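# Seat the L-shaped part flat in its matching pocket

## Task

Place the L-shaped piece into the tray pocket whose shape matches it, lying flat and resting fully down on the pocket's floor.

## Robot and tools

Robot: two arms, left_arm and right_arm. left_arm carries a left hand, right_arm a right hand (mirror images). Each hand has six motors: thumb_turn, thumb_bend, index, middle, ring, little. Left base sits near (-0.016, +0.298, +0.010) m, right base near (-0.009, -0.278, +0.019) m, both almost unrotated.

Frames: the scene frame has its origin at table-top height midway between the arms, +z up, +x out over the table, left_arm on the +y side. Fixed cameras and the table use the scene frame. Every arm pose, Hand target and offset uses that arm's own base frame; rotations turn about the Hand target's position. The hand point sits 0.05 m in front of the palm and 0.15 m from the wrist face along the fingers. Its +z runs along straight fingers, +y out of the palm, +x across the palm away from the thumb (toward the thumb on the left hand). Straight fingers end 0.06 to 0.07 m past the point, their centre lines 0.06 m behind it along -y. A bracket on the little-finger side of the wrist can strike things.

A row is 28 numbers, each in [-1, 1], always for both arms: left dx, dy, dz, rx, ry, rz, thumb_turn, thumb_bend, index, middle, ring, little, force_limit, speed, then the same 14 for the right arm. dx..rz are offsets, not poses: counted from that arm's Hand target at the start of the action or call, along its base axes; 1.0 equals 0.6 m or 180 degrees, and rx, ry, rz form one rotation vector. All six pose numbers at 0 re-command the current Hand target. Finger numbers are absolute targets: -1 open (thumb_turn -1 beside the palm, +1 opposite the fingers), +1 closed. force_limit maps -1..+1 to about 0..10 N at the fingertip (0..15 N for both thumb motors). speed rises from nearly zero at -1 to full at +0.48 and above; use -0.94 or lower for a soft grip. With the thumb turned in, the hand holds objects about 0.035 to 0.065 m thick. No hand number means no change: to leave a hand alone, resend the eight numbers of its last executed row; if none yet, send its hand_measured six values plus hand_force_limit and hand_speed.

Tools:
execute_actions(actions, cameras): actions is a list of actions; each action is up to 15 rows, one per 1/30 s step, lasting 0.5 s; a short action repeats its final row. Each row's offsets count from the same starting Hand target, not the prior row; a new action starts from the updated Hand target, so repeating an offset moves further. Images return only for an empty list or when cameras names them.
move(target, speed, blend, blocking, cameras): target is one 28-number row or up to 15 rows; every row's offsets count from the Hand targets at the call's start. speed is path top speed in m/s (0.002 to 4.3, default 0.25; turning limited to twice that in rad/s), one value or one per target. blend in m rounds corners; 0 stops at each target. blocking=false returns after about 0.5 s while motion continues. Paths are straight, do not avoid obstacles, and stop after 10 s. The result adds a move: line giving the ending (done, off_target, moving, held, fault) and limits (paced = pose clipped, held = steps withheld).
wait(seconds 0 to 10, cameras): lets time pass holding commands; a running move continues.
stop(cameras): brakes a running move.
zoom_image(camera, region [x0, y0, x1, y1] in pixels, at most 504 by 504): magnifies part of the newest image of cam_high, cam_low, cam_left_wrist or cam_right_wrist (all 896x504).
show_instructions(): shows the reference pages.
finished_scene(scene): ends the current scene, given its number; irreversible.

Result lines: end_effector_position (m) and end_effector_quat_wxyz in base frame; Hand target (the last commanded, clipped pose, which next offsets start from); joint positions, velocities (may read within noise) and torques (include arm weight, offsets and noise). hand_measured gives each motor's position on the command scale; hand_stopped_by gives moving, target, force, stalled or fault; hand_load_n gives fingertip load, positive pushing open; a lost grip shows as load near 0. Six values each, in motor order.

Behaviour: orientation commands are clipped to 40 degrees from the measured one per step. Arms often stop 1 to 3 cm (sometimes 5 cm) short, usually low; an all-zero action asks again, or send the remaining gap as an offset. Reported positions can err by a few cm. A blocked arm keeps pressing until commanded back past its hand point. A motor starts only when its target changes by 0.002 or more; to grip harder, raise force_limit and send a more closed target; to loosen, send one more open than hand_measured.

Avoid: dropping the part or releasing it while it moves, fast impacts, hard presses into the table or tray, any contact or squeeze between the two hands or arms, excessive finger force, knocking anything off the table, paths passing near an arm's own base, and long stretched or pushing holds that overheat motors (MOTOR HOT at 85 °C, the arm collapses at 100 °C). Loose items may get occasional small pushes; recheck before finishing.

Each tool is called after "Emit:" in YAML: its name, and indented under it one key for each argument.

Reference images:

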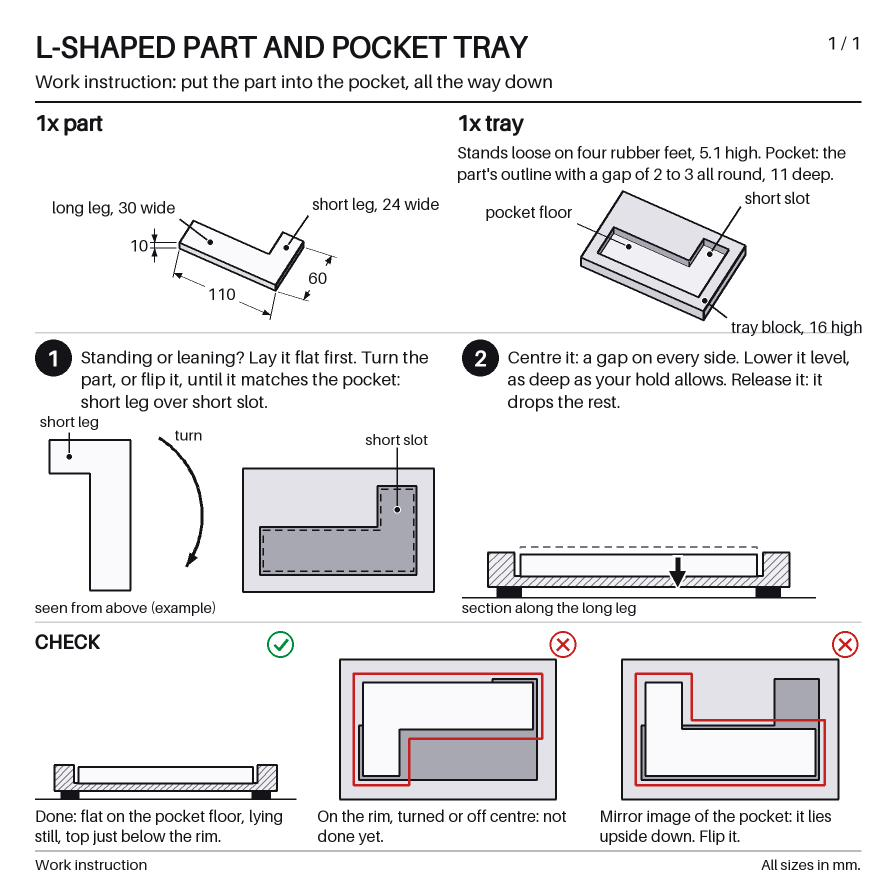

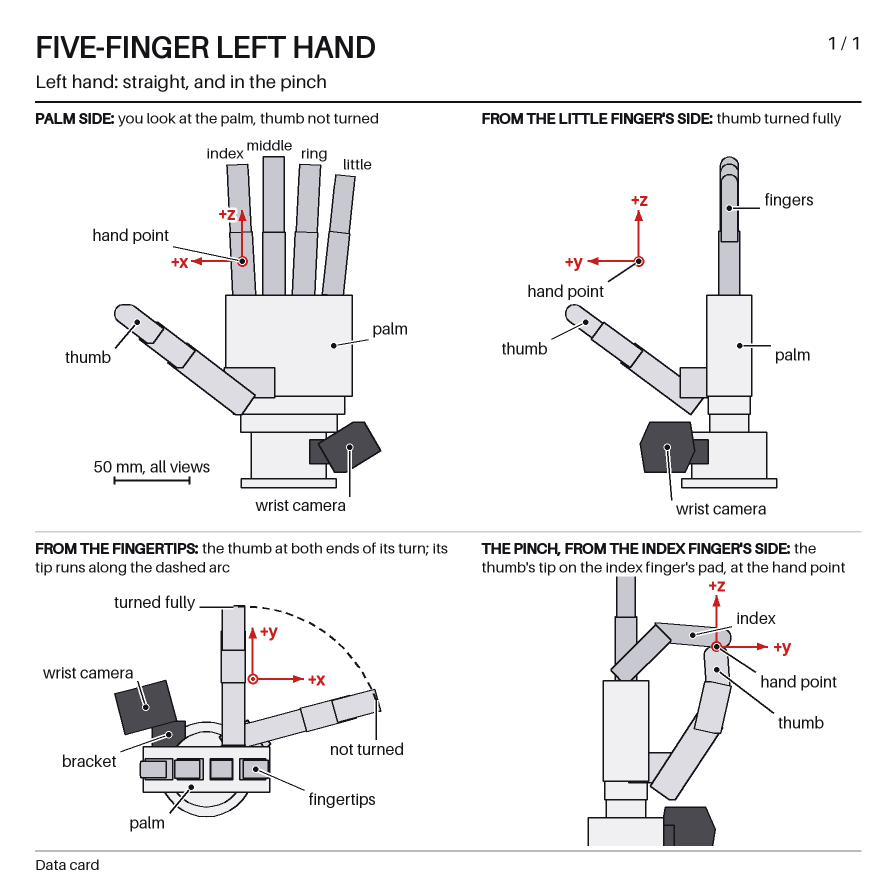

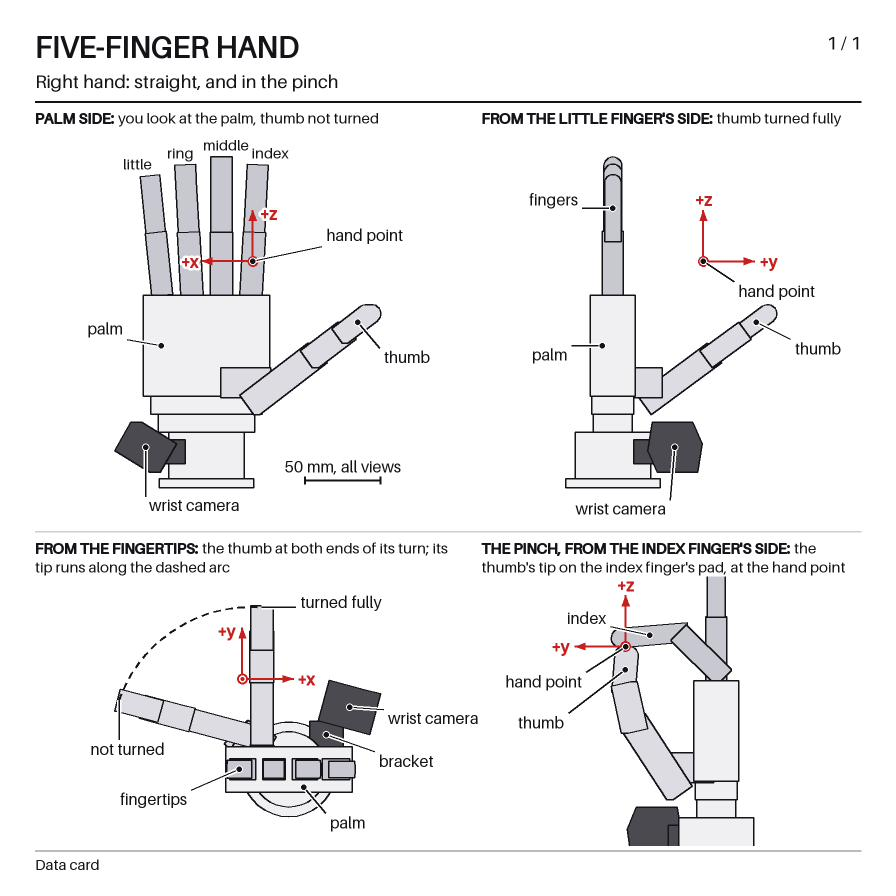

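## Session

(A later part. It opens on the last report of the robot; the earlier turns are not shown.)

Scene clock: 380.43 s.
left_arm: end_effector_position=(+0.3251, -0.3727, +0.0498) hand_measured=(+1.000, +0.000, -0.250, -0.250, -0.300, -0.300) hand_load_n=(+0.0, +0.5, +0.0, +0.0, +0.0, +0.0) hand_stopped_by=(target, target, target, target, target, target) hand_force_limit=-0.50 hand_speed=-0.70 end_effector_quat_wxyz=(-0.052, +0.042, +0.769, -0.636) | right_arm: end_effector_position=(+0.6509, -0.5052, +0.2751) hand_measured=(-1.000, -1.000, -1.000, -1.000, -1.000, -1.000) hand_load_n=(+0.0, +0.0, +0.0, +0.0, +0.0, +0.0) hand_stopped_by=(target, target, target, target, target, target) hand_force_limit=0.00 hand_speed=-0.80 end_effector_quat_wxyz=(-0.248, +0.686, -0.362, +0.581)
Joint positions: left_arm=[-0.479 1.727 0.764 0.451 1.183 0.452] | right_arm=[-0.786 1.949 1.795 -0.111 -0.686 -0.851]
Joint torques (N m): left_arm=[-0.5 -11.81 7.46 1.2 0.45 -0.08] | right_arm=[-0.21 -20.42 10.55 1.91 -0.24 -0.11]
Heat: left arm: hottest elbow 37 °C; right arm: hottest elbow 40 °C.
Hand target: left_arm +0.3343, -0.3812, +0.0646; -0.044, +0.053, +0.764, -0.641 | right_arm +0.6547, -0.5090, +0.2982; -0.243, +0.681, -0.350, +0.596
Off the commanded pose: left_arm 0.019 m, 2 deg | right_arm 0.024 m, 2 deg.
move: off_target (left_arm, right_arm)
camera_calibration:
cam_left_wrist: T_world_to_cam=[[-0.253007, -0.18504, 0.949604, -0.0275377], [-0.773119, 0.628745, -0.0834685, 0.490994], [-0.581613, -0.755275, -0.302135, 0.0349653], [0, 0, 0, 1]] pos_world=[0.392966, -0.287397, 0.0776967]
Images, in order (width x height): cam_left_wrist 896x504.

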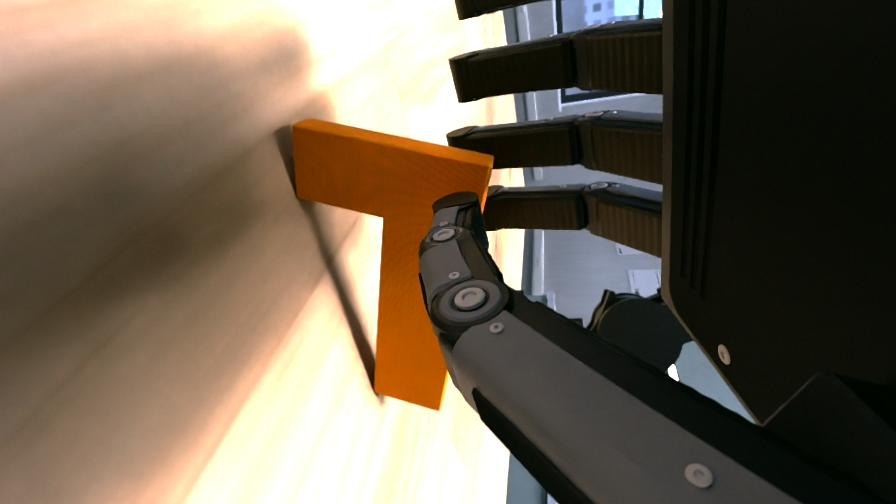

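Emit:
move:
  target: [-0.016,-0.014,0.0,0,0,0,1,0,-0.25,-0.25,-0.3,-0.3,-0.5,-0.7,0,0,0,0,0,0,-1,-1,-1,-1,-1,-1,0,-0.8]
  speed: 0.08
  cameras: ["cam_left_wrist"]

Scene clock: 385.50 s.
left_arm: end_effector_position=(+0.3195, -0.3821, +0.0503) hand_measured=(+1.000, +0.000, -0.250, -0.250, -0.300, -0.300) hand_load_n=(+0.0, +0.0, +0.0, +0.0, +0.0, +0.0) hand_stopped_by=(target, target, target, target, target, target) hand_force_limit=-0.50 hand_speed=-0.70 end_effector_quat_wxyz=(-0.055, +0.041, +0.770, -0.634) | right_arm: end_effector_position=(+0.6509, -0.5052, +0.2751) hand_measured=(-1.000, -1.000, -1.000, -1.000, -1.000, -1.000) hand_load_n=(+0.0, +0.0, +0.0, +0.0, +0.0, +0.0) hand_stopped_by=(target, target, target, target, target, target) hand_force_limit=0.00 hand_speed=-0.80 end_effector_quat_wxyz=(-0.248, +0.686, -0.362, +0.581)
Joint positions: left_arm=[-0.505 1.727 0.764 0.468 1.161 0.426] | right_arm=[-0.786 1.949 1.795 -0.111 -0.686 -0.851]
Joint torques (N m): left_arm=[-0.67 -12.22 6.27 2.21 0.33 -0.11] | right_arm=[0.03 -20.37 10.54 1.87 -0.23 -0.11]
Heat: left arm: hottest elbow 37 °C; right arm: hottest elbow 40 °C.
Hand target: left_arm +0.3248, -0.3896, +0.0645; -0.044, +0.053, +0.764, -0.641 | right_arm +0.6547, -0.5090, +0.2982; -0.243, +0.681, -0.350, +0.596
Off the commanded pose: left_arm 0.017 m, 2 deg | right_arm 0.024 m, 2 deg.
move: off_target (left_arm, right_arm)
camera_calibration:
cam_left_wrist: T_world_to_cam=[[-0.247399, -0.189476, 0.950207, -0.0346894], [-0.772666, 0.630309, -0.0754877, 0.492701], [-0.58462, -0.752868, -0.302339, 0.0266056], [0, 0, 0, 1]] pos_world=[0.387665, -0.297096, 0.0781988]
Images, in order (width x height): cam_left_wrist 896x504.

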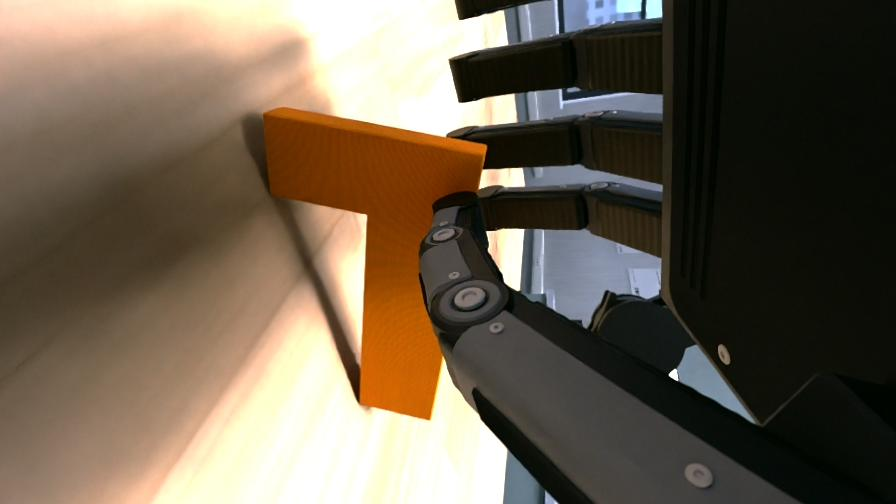

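Emit:
move:
  target: [0,0,0,0,0,0,1,0,0.32,0.32,-0.3,-0.3,-0.5,-0.92,0,0,0,0,0,0,-1,-1,-1,-1,-1,-1,0,-0.8]
  speed: 0.06
  cameras: ["cam_low","cam_left_wrist"]

Emit:
zoom_image:
  camera: "cam_low"
  region: [380, 220, 520, 320]

Scene clock: 394.20 s.
left_arm: end_effector_position=(+0.3194, -0.3821, +0.0503) hand_measured=(+1.000, +0.000, +0.062, +0.062, -0.300, -0.300) hand_load_n=(+0.0, +1.0, +3.5, +3.5, +0.0, +0.0) hand_stopped_by=(target, target, force, force, target, target) hand_force_limit=-0.50 hand_speed=-0.92 end_effector_quat_wxyz=(-0.056, +0.040, +0.770, -0.634) | right_arm: end_effector_position=(+0.6509, -0.5052, +0.2751) hand_measured=(-1.000, -1.000, -1.000, -1.000, -1.000, -1.000) hand_load_n=(+0.0, +0.0, +0.0, +0.0, +0.0, +0.0) hand_stopped_by=(target, target, target, target, target, target) hand_force_limit=0.00 hand_speed=-0.80 end_effector_quat_wxyz=(-0.248, +0.686, -0.362, +0.581)
Joint positions: left_arm=[-0.505 1.727 0.764 0.468 1.161 0.425] | right_arm=[-0.786 1.949 1.795 -0.111 -0.686 -0.851]
Joint torques (N m): left_arm=[-0.67 -12.22 6.28 2.21 0.33 -0.11] | right_arm=[-0.09 -20.13 10.59 1.87 -0.24 -0.11]
Heat: left arm: hottest elbow 37 °C; right arm: hottest elbow 40 °C.
Hand target: left_arm +0.3247, -0.3896, +0.0646; -0.044, +0.053, +0.764, -0.641 | right_arm +0.6547, -0.5090, +0.2982; -0.243, +0.681, -0.350, +0.596
Off the commanded pose: left_arm 0.017 m, 2 deg | right_arm 0.024 m, 2 deg.
move: off_target (left_arm, right_arm)
camera_calibration:
cam_left_wrist: T_world_to_cam=[[-0.246354, -0.189657, 0.950442, -0.0351672], [-0.77286, 0.63018, -0.0745744, 0.492666], [-0.584806, -0.75293, -0.301826, 0.0266187], [0, 0, 0, 1]] pos_world=[0.387665, -0.297096, 0.0781988]
Images, in order (width x height): cam_low 896x504, cam_left_wrist 896x504.

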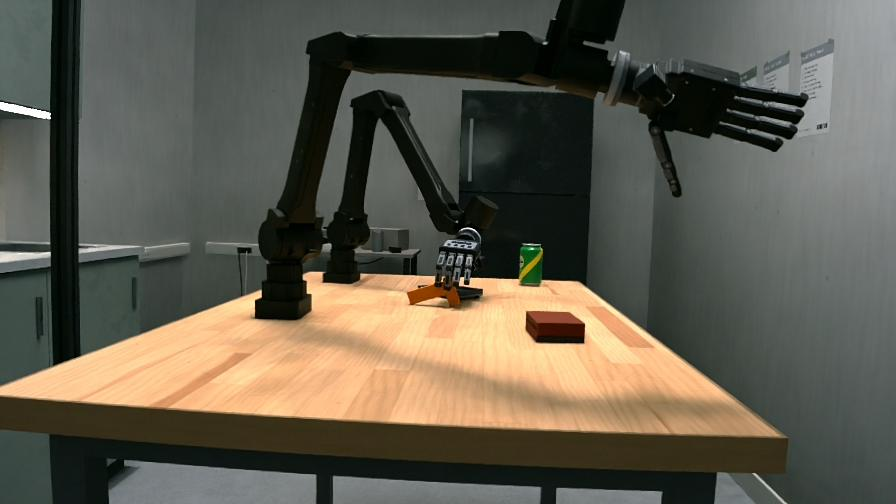

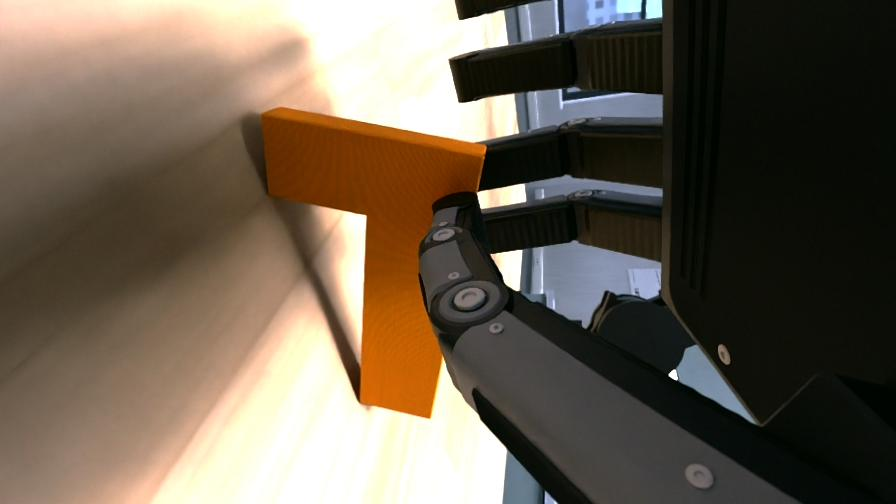

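Scaled by 3.600 from the camera's 896x504 image, which has a finer 1280x720 frame.

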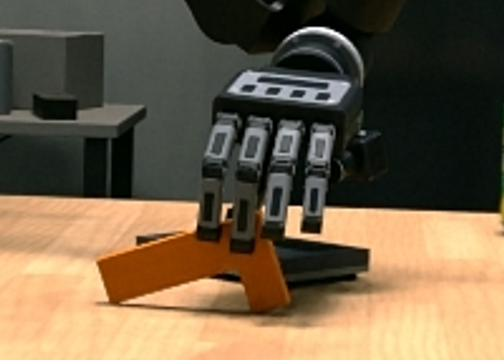

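Emit:
move:
  target: [-0.01,0.0,0.012,0.3524,-0.0477,0,1,0,0.32,0.32,0,0,-0.5,-0.92,0,0,0,0,0,0,-1,-1,-1,-1,-1,-1,0,-0.8]
  speed: 0.2
  cameras: ["cam_low","cam_left_wrist"]

Emit:
zoom_image:
  camera: "cam_low"
  region: [380, 220, 520, 320]

Scene clock: 421.30 s.
left_arm: end_effector_position=(+0.3104, -0.3757, +0.0631) hand_measured=(+1.000, +0.000, +0.062, +0.062, +0.000, +0.000) hand_load_n=(+0.0, +0.5, +4.0, +3.5, +0.0, +0.0) hand_stopped_by=(target, target, force, force, target, target) hand_force_limit=-0.50 hand_speed=-0.92 end_effector_quat_wxyz=(-0.019, +0.068, +0.989, -0.132) | right_arm: end_effector_position=(+0.6509, -0.5052, +0.2751) hand_measured=(-1.000, -1.000, -1.000, -1.000, -1.000, -1.000) hand_load_n=(+0.0, +0.0, +0.0, +0.0, +0.0, +0.0) hand_stopped_by=(target, target, target, target, target, target) hand_force_limit=0.00 hand_speed=-0.80 end_effector_quat_wxyz=(-0.248, +0.686, -0.362, +0.581)
Joint positions: left_arm=[-0.844 1.749 1.338 -0.999 0.214 0.847] | right_arm=[-0.786 1.949 1.795 -0.111 -0.686 -0.851]
Joint torques (N m): left_arm=[-0.44 -12.51 10.37 0.17 0.07 -0.12] | right_arm=[-0.09 -20.25 10.51 1.88 -0.26 -0.11]
Heat: left arm: hottest elbow 37 °C; right arm: hottest elbow 40 °C.
Hand target: left_arm +0.3186, -0.3895, +0.0716; -0.011, +0.067, +0.988, -0.139 | right_arm +0.6547, -0.5090, +0.2982; -0.243, +0.681, -0.350, +0.596
Off the commanded pose: left_arm 0.018 m, 1 deg | right_arm 0.024 m, 2 deg.
move: off_target (left_arm, right_arm)
camera_calibration:
cam_left_wrist: T_world_to_cam=[[-0.37732, -0.898917, 0.222662, -0.22817], [-0.784993, 0.438017, 0.438094, 0.381711], [-0.49134, -0.00948628, -0.870916, 0.316319], [0, 0, 0, 1]] pos_world=[0.368968, -0.369301, 0.159067]
Images, in order (width x height): cam_low 896x504, cam_left_wrist 896x504.

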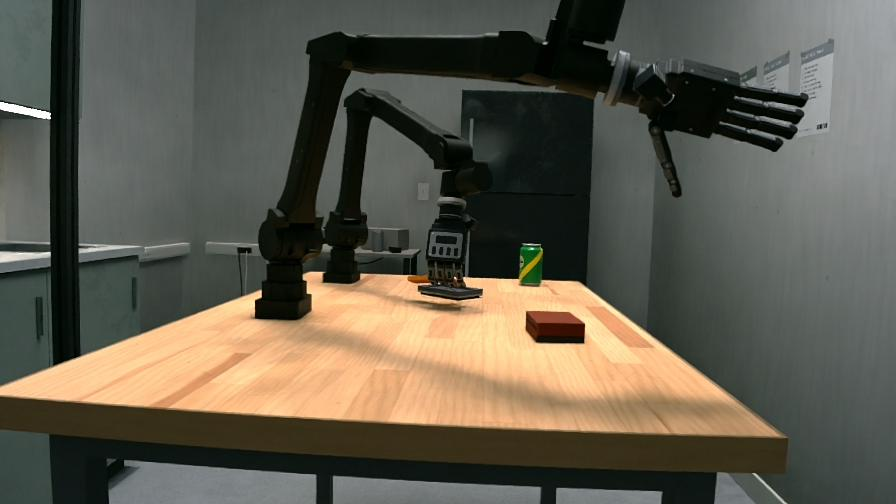

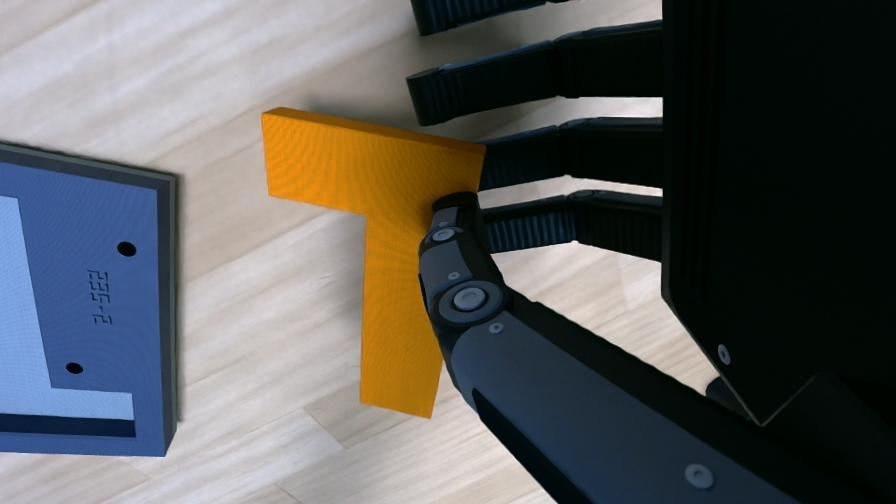

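Scaled by 3.600 from the camera's 896x504 image, which has a finer 1280x720 frame.

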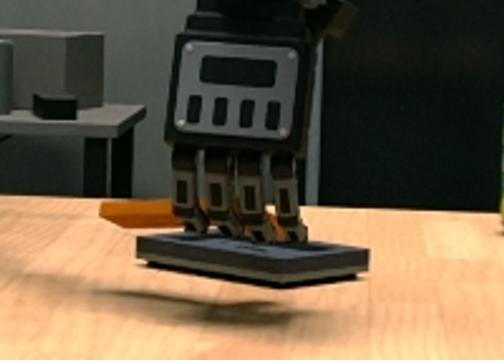

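Emit:
move:
  target: [0,0.005,-0.0677,-0.0275,0.0037,0,1,0,0.32,0.32,0,0,-0.5,-0.92,0,0,0,0,0,0,-1,-1,-1,-1,-1,-1,0,-0.8]
  speed: 0.06
  cameras: ["cam_low","cam_left_wrist"]

Emit:
zoom_image:
  camera: "cam_low"
  region: [380, 220, 520, 320]

Scene clock: 438.33 s.
left_arm: end_effector_position=(+0.3138, -0.3873, +0.0373) hand_measured=(+1.000, +0.000, +0.062, +0.062, +0.000, +0.000) hand_load_n=(+0.0, +1.0, +4.0, +3.5, +0.0, +0.0) hand_stopped_by=(target, target, force, force, target, target) hand_force_limit=-0.50 hand_speed=-0.92 end_effector_quat_wxyz=(-0.013, +0.068, +0.981, -0.181) | right_arm: end_effector_position=(+0.6509, -0.5052, +0.2751) hand_measured=(-1.000, -1.000, -1.000, -1.000, -1.000, -1.000) hand_load_n=(-0.5, +0.0, +0.0, +0.0, +0.0, +0.0) hand_stopped_by=(target, target, target, target, target, target) hand_force_limit=0.00 hand_speed=-0.80 end_effector_quat_wxyz=(-0.248, +0.686, -0.362, +0.581)
Joint positions: left_arm=[-0.829 1.755 1.269 -0.847 0.28 0.847] | right_arm=[-0.786 1.949 1.795 -0.111 -0.686 -0.851]
Joint torques (N m): left_arm=[0.85 -12.45 6.94 1.18 0.33 0.06] | right_arm=[-0.03 -20.25 10.48 1.88 -0.24 -0.1]
Heat: left arm: hottest elbow 37 °C; right arm: hottest elbow 40 °C.
Hand target: left_arm +0.3187, -0.3867, +0.0311; -0.014, +0.067, +0.981, -0.182 | right_arm +0.6547, -0.5090, +0.2982; -0.243, +0.681, -0.350, +0.596
Off the commanded pose: left_arm 0.008 m, 0 deg | right_arm 0.024 m, 2 deg.
move: off_target (right_arm)
camera_calibration:
cam_left_wrist: T_world_to_cam=[[-0.376221, -0.873043, 0.310247, -0.225212], [-0.787368, 0.477756, 0.389616, 0.418731], [-0.488374, -0.0976968, -0.867148, 0.260046], [0, 0, 0, 1]] pos_world=[0.371966, -0.371266, 0.132226]
Images, in order (width x height): cam_low 896x504, cam_left_wrist 896x504.

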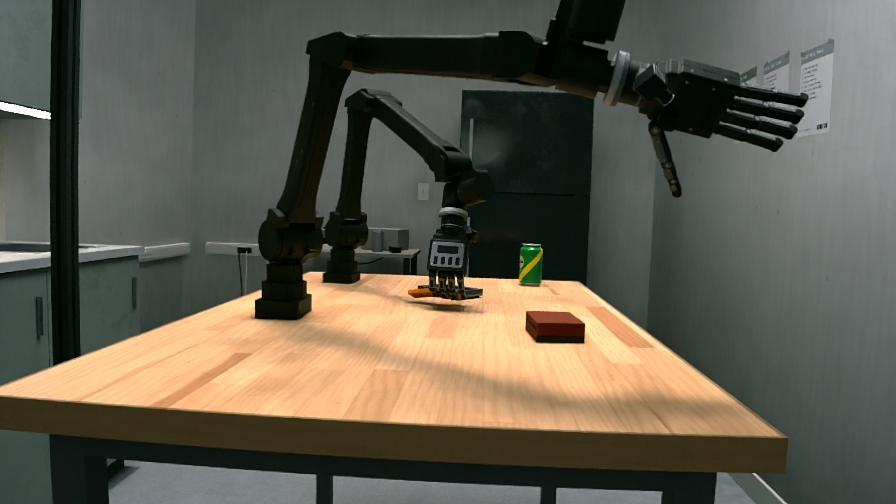

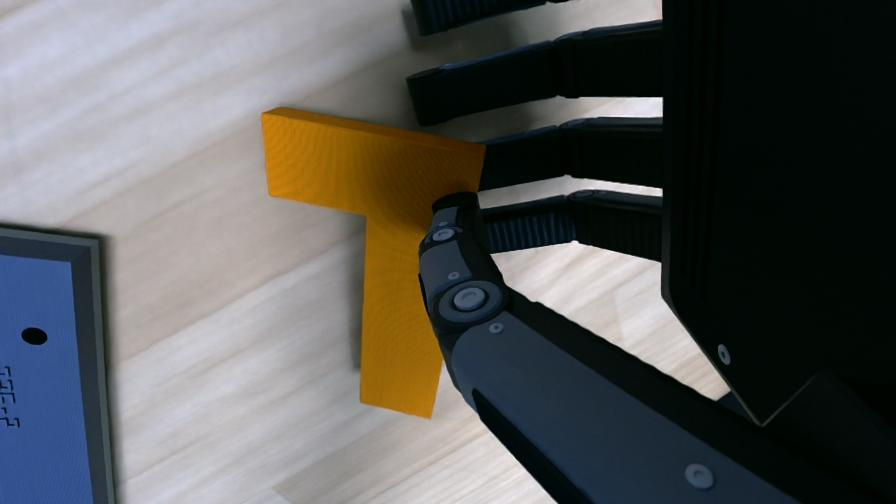

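Scaled by 3.600 from the camera's 896x504 image, which has a finer 1280x720 frame.

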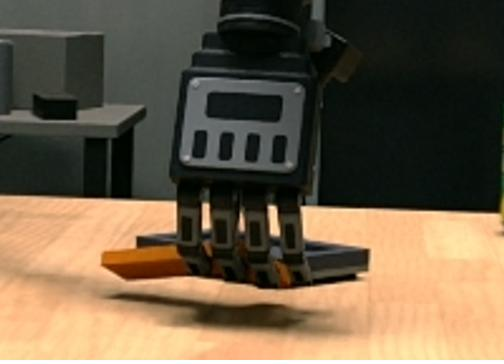

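Emit:
move:
  target: [0,0.0,-0.0155,0,0,0,1,0,0.32,0.32,0,0,-0.5,-0.92,0,0,0,0,0,0,-1,-1,-1,-1,-1,-1,0,-0.8]
  speed: 0.04
  cameras: ["cam_low","cam_left_wrist"]

Emit:
zoom_image:
  camera: "cam_low"
  region: [380, 220, 520, 320]

Scene clock: 444.83 s.
left_arm: end_effector_position=(+0.3141, -0.3877, +0.0287) hand_measured=(+1.000, +0.000, +0.062, +0.062, +0.000, +0.000) hand_load_n=(+0.0, +1.0, +3.5, +4.0, +0.0, +0.0) hand_stopped_by=(target, target, force, force, target, target) hand_force_limit=-0.50 hand_speed=-0.92 end_effector_quat_wxyz=(-0.013, +0.068, +0.981, -0.182) | right_arm: end_effector_position=(+0.6509, -0.5052, +0.2751) hand_measured=(-1.000, -1.000, -1.000, -1.000, -1.000, -1.000) hand_load_n=(-0.5, +0.0, +0.0, +0.0, +0.0, +0.0) hand_stopped_by=(target, target, target, target, target, target) hand_force_limit=0.00 hand_speed=-0.80 end_effector_quat_wxyz=(-0.248, +0.686, -0.362, +0.581)
Joint positions: left_arm=[-0.829 1.766 1.259 -0.825 0.28 0.847] | right_arm=[-0.786 1.949 1.795 -0.111 -0.686 -0.851]
Joint torques (N m): left_arm=[0.79 -12.4 6.8 1.22 0.33 0.06] | right_arm=[-0.15 -20.37 10.55 1.91 -0.23 -0.11]
Heat: left arm: hottest elbow 38 °C; right arm: hottest elbow 40 °C.
Hand target: left_arm +0.3187, -0.3867, +0.0218; -0.014, +0.067, +0.981, -0.182 | right_arm +0.6547, -0.5090, +0.2982; -0.243, +0.681, -0.350, +0.596
Off the commanded pose: left_arm 0.008 m, 0 deg | right_arm 0.024 m, 2 deg.
move: off_target (right_arm)
camera_calibration:
cam_left_wrist: T_world_to_cam=[[-0.376541, -0.872715, 0.310782, -0.222549], [-0.787652, 0.47819, 0.388507, 0.422826], [-0.487669, -0.0984991, -0.867454, 0.25227], [0, 0, 0, 1]] pos_world=[0.372265, -0.371565, 0.123725]
Images, in order (width x height): cam_low 896x504, cam_left_wrist 896x504.

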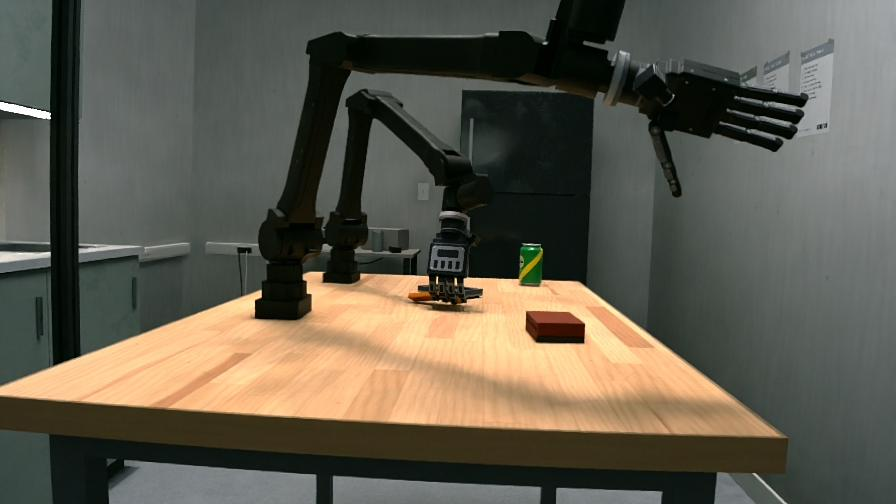

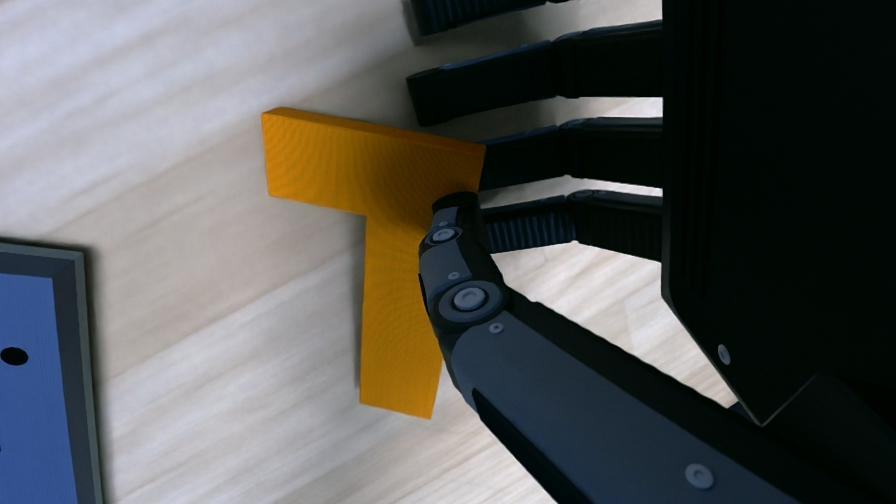

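Scaled by 3.600 from the camera's 896x504 image, which has a finer 1280x720 frame.

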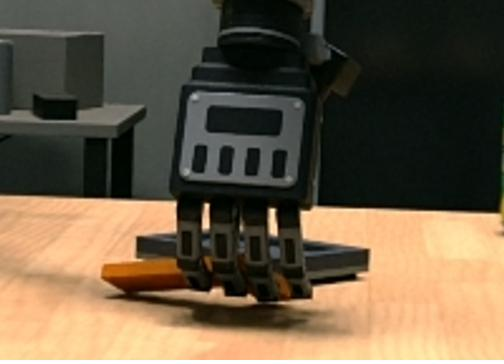

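Emit:
move:
  target:
    - [0,0.0,-0.0065,0,0,0,1,0,0.32,0.32,0,0,-0.5,-0.92,0,0,0,0,0,0,-1,-1,-1,-1,-1,-1,0,-0.8]
    - [0,0.0,-0.0065,0,0,0,1,0,-0.04,-0.04,-0.04,-0.04,-0.5,-0.95,0,0,0,0,0,0,-1,-1,-1,-1,-1,-1,0,-0.8]
  speed: 0.04
  cameras: ["cam_low","cam_left_wrist"]

Emit:
zoom_image:
  camera: "cam_low"
  region: [380, 220, 520, 320]

Scene clock: 450.67 s.
left_arm: end_effector_position=(+0.3152, -0.3891, +0.0270) hand_measured=(+1.000, +0.000, -0.040, -0.040, -0.040, -0.040) hand_load_n=(+0.0, +0.0, +0.0, +0.0, +0.0, +0.0) hand_stopped_by=(target, target, target, target, target, target) hand_force_limit=-0.50 hand_speed=-0.95 end_effector_quat_wxyz=(-0.011, +0.069, +0.980, -0.184) | right_arm: end_effector_position=(+0.6509, -0.5052, +0.2751) hand_measured=(-1.000, -1.000, -1.000, -1.000, -1.000, -1.000) hand_load_n=(+0.0, +0.0, +0.0, +0.0, +0.0, +0.0) hand_stopped_by=(target, target, target, target, target, target) hand_force_limit=0.00 hand_speed=-0.80 end_effector_quat_wxyz=(-0.248, +0.686, -0.362, +0.581)
Joint positions: left_arm=[-0.829 1.769 1.258 -0.815 0.281 0.847] | right_arm=[-0.786 1.949 1.795 -0.111 -0.686 -0.851]
Joint torques (N m): left_arm=[0.79 -12.28 6.54 1.21 0.3 0.06] | right_arm=[0.21 -20.42 10.55 1.87 -0.24 -0.11]
Heat: left arm: hottest elbow 38 °C; right arm: hottest elbow 40 °C.
Hand target: left_arm +0.3186, -0.3866, +0.0178; -0.014, +0.067, +0.981, -0.182 | right_arm +0.6547, -0.5090, +0.2982; -0.243, +0.681, -0.350, +0.596
Off the commanded pose: left_arm 0.010 m, 0 deg | right_arm 0.024 m, 2 deg.
move: off_target (right_arm); target 2's new numbers were sent with left_arm's hand 0.011 m and 0 deg from that target
camera_calibration:
cam_left_wrist: T_world_to_cam=[[-0.377664, -0.871208, 0.313633, -0.222028], [-0.788859, 0.480092, 0.383685, 0.426224], [-0.484842, -0.102509, -0.868574, 0.248711], [0, 0, 0, 1]] pos_world=[0.372964, -0.372564, 0.122124]
Images, in order (width x height): cam_low 896x504, cam_left_wrist 896x504.

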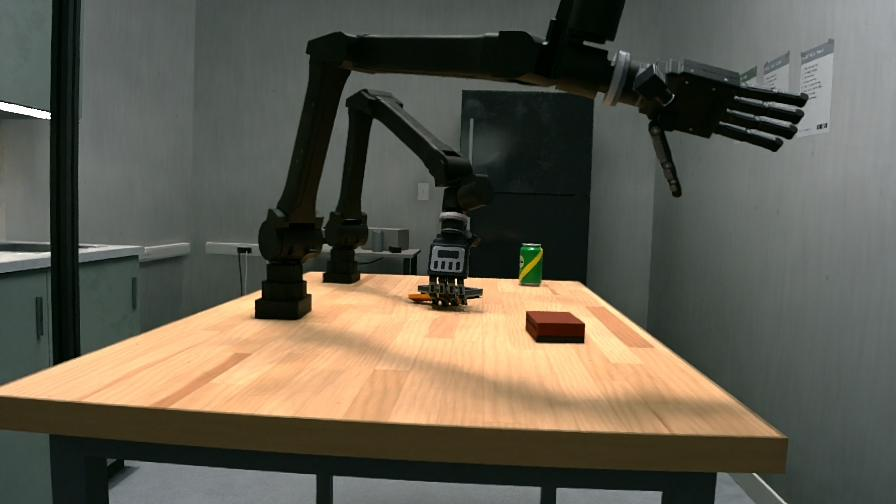

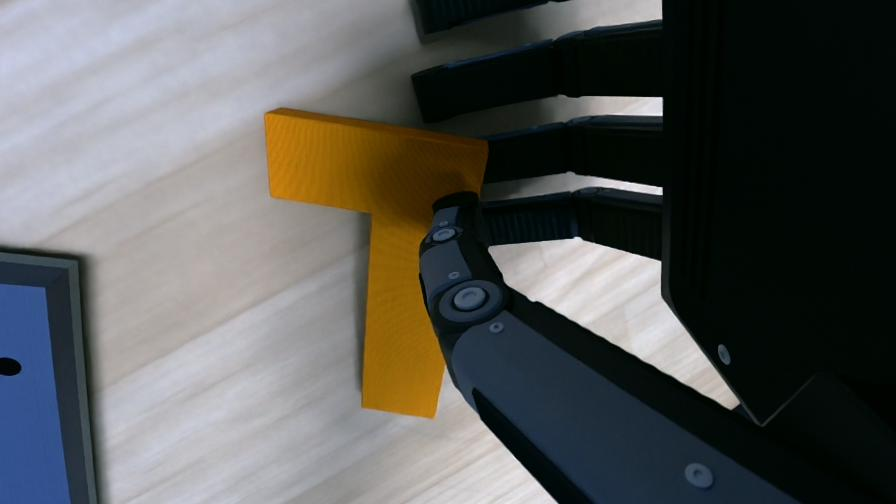

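Scaled by 3.600 from the camera's 896x504 image, which has a finer 1280x720 frame.

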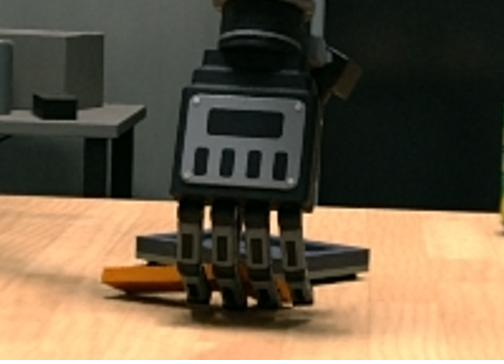

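Emit:
move:
  target:
    - [0,0.0,0.004,0,0,0,1,-0.35,-0.04,-0.04,-0.04,-0.04,-0.5,-0.7,0,0,0,0,0,0,-1,-1,-1,-1,-1,-1,0,-0.8]
    - [-0.006,-0.05,0.006,0,0,0,1,-0.35,-0.04,-0.04,-0.04,-0.04,-0.5,-0.7,0,0,0,0,0,0,-1,-1,-1,-1,-1,-1,0,-0.8]
  speed: 0.06
  cameras: ["cam_low","cam_left_wrist"]

Emit:
zoom_image:
  camera: "cam_low"
  region: [380, 220, 520, 320]

Scene clock: 458.23 s.
left_arm: end_effector_position=(+0.3137, -0.4016, +0.0244) hand_measured=(+1.000, -0.350, -0.040, -0.040, -0.040, -0.040) hand_load_n=(+0.0, +0.0, +0.0, -2.5, +0.0, +0.0) hand_stopped_by=(target, target, target, target, target, target) hand_force_limit=-0.50 hand_speed=-0.70 end_effector_quat_wxyz=(-0.011, +0.065, +0.981, -0.180) | right_arm: end_effector_position=(+0.6509, -0.5052, +0.2751) hand_measured=(-1.000, -1.000, -1.000, -1.000, -1.000, -1.000) hand_load_n=(+0.0, +0.0, +0.0, +0.0, +0.0, +0.0) hand_stopped_by=(target, target, target, target, target, target) hand_force_limit=0.00 hand_speed=-0.80 end_effector_quat_wxyz=(-0.248, +0.686, -0.362, +0.581)
Joint positions: left_arm=[-0.849 1.793 1.285 -0.817 0.27 0.822] | right_arm=[-0.786 1.949 1.795 -0.111 -0.686 -0.851]
Joint torques (N m): left_arm=[-1.26 -11.52 9.52 0.59 0.32 -0.14] | right_arm=[-0.03 -20.25 10.52 1.91 -0.24 -0.1]
Heat: left arm: hottest elbow 38 °C; right arm: hottest elbow 40 °C.
Hand target: left_arm +0.3151, -0.4166, +0.0216; -0.014, +0.067, +0.981, -0.182 | right_arm +0.6547, -0.5090, +0.2982; -0.243, +0.681, -0.350, +0.596
Off the commanded pose: left_arm 0.015 m, 0 deg | right_arm 0.024 m, 2 deg.
move: off_target (left_arm, right_arm)
camera_calibration:
cam_left_wrist: T_world_to_cam=[[-0.371718, -0.875949, 0.307473, -0.236264], [-0.791793, 0.472056, 0.387591, 0.429669], [-0.484654, -0.0993804, -0.869042, 0.245693], [0, 0, 0, 1]] pos_world=[0.371462, -0.385366, 0.119627]
Images, in order (width x height): cam_low 896x504, cam_left_wrist 896x504.

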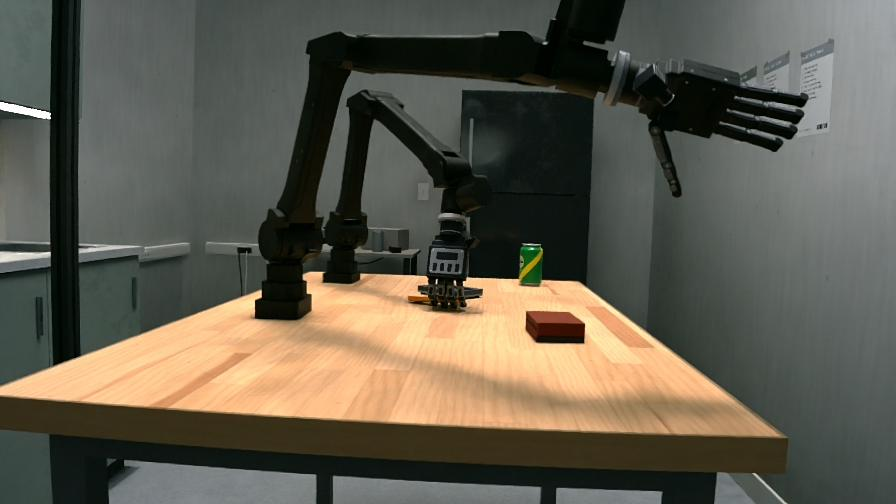

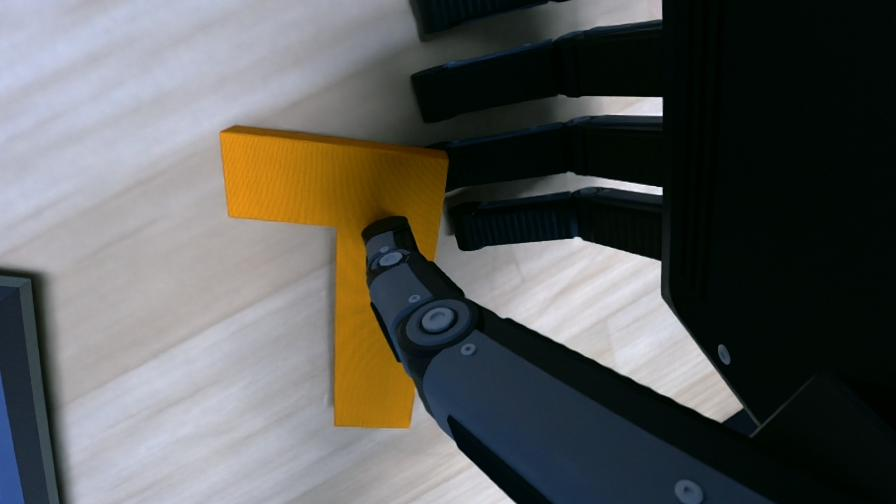

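Scaled by 3.600 from the camera's 896x504 image, which has a finer 1280x720 frame.

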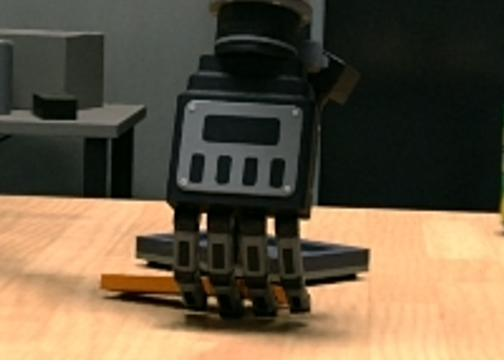

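Emit:
move:
  target: [-0.008,-0.056,0.012,0,0,0,1,-0.35,-0.04,-0.04,-0.04,-0.04,-0.5,-0.7,0,0,0,0,0,0,-1,-1,-1,-1,-1,-1,0,-0.8]
  speed: 0.06
  cameras: ["cam_low","cam_left_wrist"]

Emit:
zoom_image:
  camera: "cam_low"
  region: [380, 220, 520, 320]

Scene clock: 462.60 s.
left_arm: end_effector_position=(+0.3059, -0.4359, +0.0255) hand_measured=(+1.000, -0.350, -0.040, -0.040, -0.040, -0.040) hand_load_n=(+0.0, +0.0, +0.5, +0.0, +0.0, +0.0) hand_stopped_by=(target, target, target, target, target, target) hand_force_limit=-0.50 hand_speed=-0.70 end_effector_quat_wxyz=(-0.016, +0.067, +0.982, -0.178) | right_arm: end_effector_position=(+0.6509, -0.5052, +0.2751) hand_measured=(-1.000, -1.000, -1.000, -1.000, -1.000, -1.000) hand_load_n=(+0.0, +0.0, +0.0, +0.0, +0.0, +0.0) hand_stopped_by=(target, target, target, target, target, target) hand_force_limit=0.00 hand_speed=-0.80 end_effector_quat_wxyz=(-0.248, +0.686, -0.362, +0.581)
Joint positions: left_arm=[-0.9 1.845 1.365 -0.842 0.262 0.775] | right_arm=[-0.786 1.949 1.795 -0.111 -0.686 -0.851]
Joint torques (N m): left_arm=[-0.85 -13.22 10 0.36 0.16 -0.12] | right_arm=[0.09 -20.31 10.52 1.83 -0.24 -0.09]
Heat: left arm: hottest elbow 38 °C; right arm: hottest elbow 40 °C.
Hand target: left_arm +0.3102, -0.4501, +0.0286; -0.014, +0.067, +0.981, -0.181 | right_arm +0.6547, -0.5090, +0.2982; -0.243, +0.681, -0.350, +0.596
Off the commanded pose: left_arm 0.015 m, 1 deg | right_arm 0.024 m, 2 deg.
move: off_target (left_arm, right_arm)
camera_calibration:
cam_left_wrist: T_world_to_cam=[[-0.37366, -0.875608, 0.306086, -0.268772], [-0.785836, 0.474146, 0.397048, 0.438077], [-0.492789, -0.0921725, -0.865254, 0.245013], [0, 0, 0, 1]] pos_world=[0.364567, -0.420468, 0.120328]
Images, in order (width x height): cam_low 896x504, cam_left_wrist 896x504.

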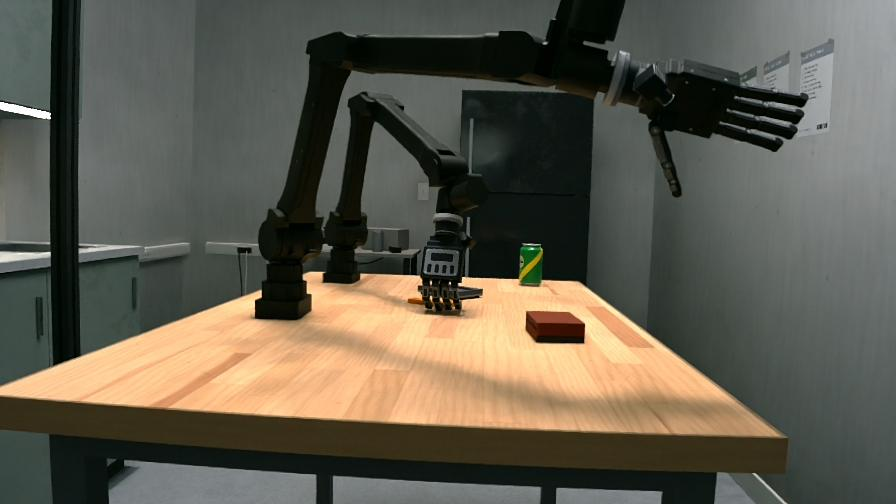

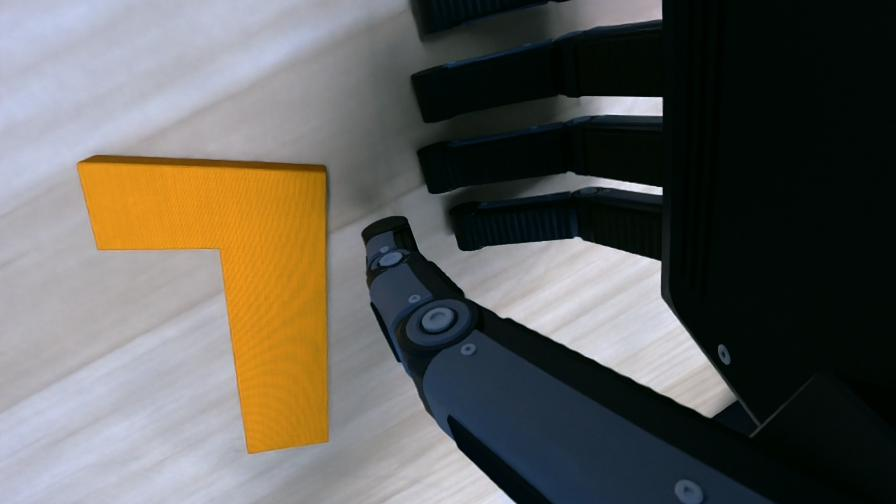

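Scaled by 3.600 from the camera's 896x504 image, which has a finer 1280x720 frame.

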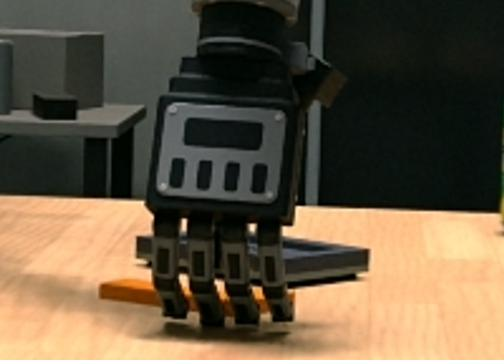

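Emit:
move:
  target:
    - [0,-0.01,0.1,0,0,0,1,-0.3,-0.04,-0.04,-0.04,-0.04,-0.5,-0.5,0,0,0,0,0,0,-1,-1,-1,-1,-1,-1,0,-0.8]
    - [0.0138,0.171,0.125,-0.2598,0.0868,-0.1124,1,-0.3,-0.6,-0.6,-1,-1,-0.5,0,0,0,0,0,0,0,-1,-1,-1,-1,-1,-1,0,-0.8]
  speed: 0.25
  blend: [0.02,0]
  cameras: ["cam_high","cam_left_wrist"]

Scene clock: 537.90 s.
left_arm: end_effector_position=(+0.3056, -0.3417, +0.0975) hand_measured=(+1.000, -0.300, -0.600, -0.600, -1.000, -1.000) hand_load_n=(+0.0, +0.0, +0.0, +0.0, +0.0, +0.0) hand_stopped_by=(target, target, target, target, target, target) hand_force_limit=-0.50 hand_speed=0.00 end_effector_quat_wxyz=(-0.156, +0.201, +0.795, -0.552) | right_arm: end_effector_position=(+0.6509, -0.5052, +0.2751) hand_measured=(-1.000, -1.000, -1.000, -1.000, -1.000, -1.000) hand_load_n=(+0.0, +0.0, -0.5, +0.0, +0.0, +0.0) hand_stopped_by=(target, target, target, target, target, target) hand_force_limit=0.00 hand_speed=-0.80 end_effector_quat_wxyz=(-0.248, +0.686, -0.362, +0.581)
Joint positions: left_arm=[-0.482 1.735 1.185 -1.13 1.218 1.66] | right_arm=[-0.786 1.949 1.795 -0.111 -0.686 -0.851]
Joint torques (N m): left_arm=[0.26 -11.4 9.03 -0.29 0.9 0.1] | right_arm=[-0.15 -20.25 10.58 1.89 -0.24 -0.11]
Heat: left arm: hottest elbow 41 °C; right arm: hottest elbow 41 °C.
Hand target: left_arm +0.3186, -0.3475, +0.1037; -0.146, +0.208, +0.792, -0.555 | right_arm +0.6547, -0.5090, +0.2982; -0.243, +0.681, -0.350, +0.596
Off the commanded pose: left_arm 0.015 m, 2 deg | right_arm 0.024 m, 2 deg.
move: off_target (left_arm, right_arm); target 2's new numbers were sent with left_arm's hand 0.015 m and 2 deg from that target
camera_calibration:
cam_left_wrist: T_world_to_cam=[[-0.379534, -0.208481, 0.901382, -0.0367833], [-0.476957, 0.878923, 0.00245999, 0.447006], [-0.792758, -0.428987, -0.433018, 0.250165], [0, 0, 0, 1]] pos_world=[0.397563, -0.293235, 0.140382]
Images, in order (width x height): cam_high 896x504, cam_left_wrist 896x504.

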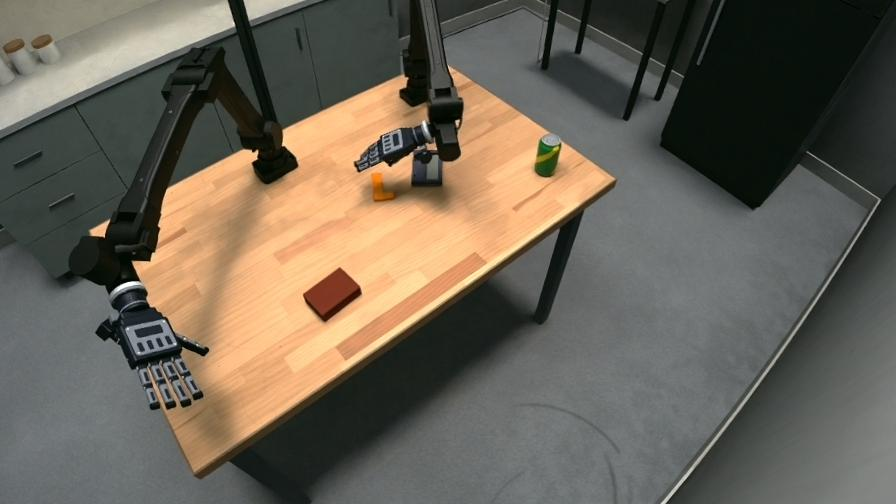

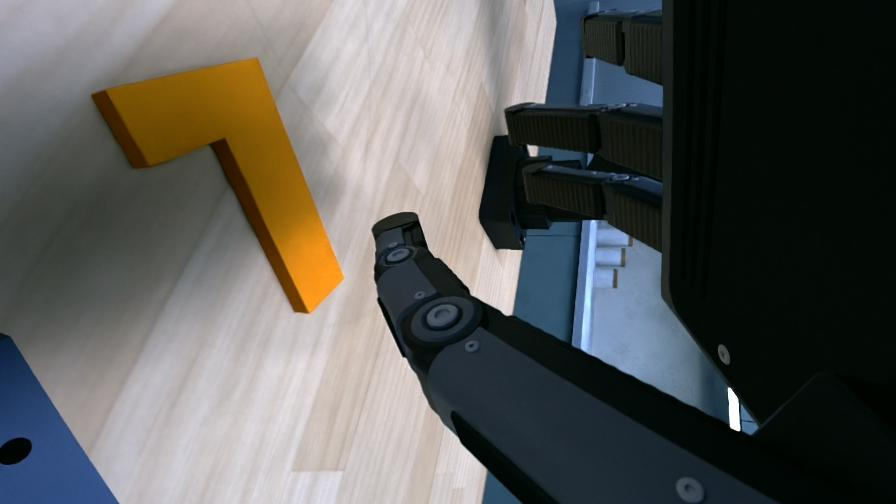

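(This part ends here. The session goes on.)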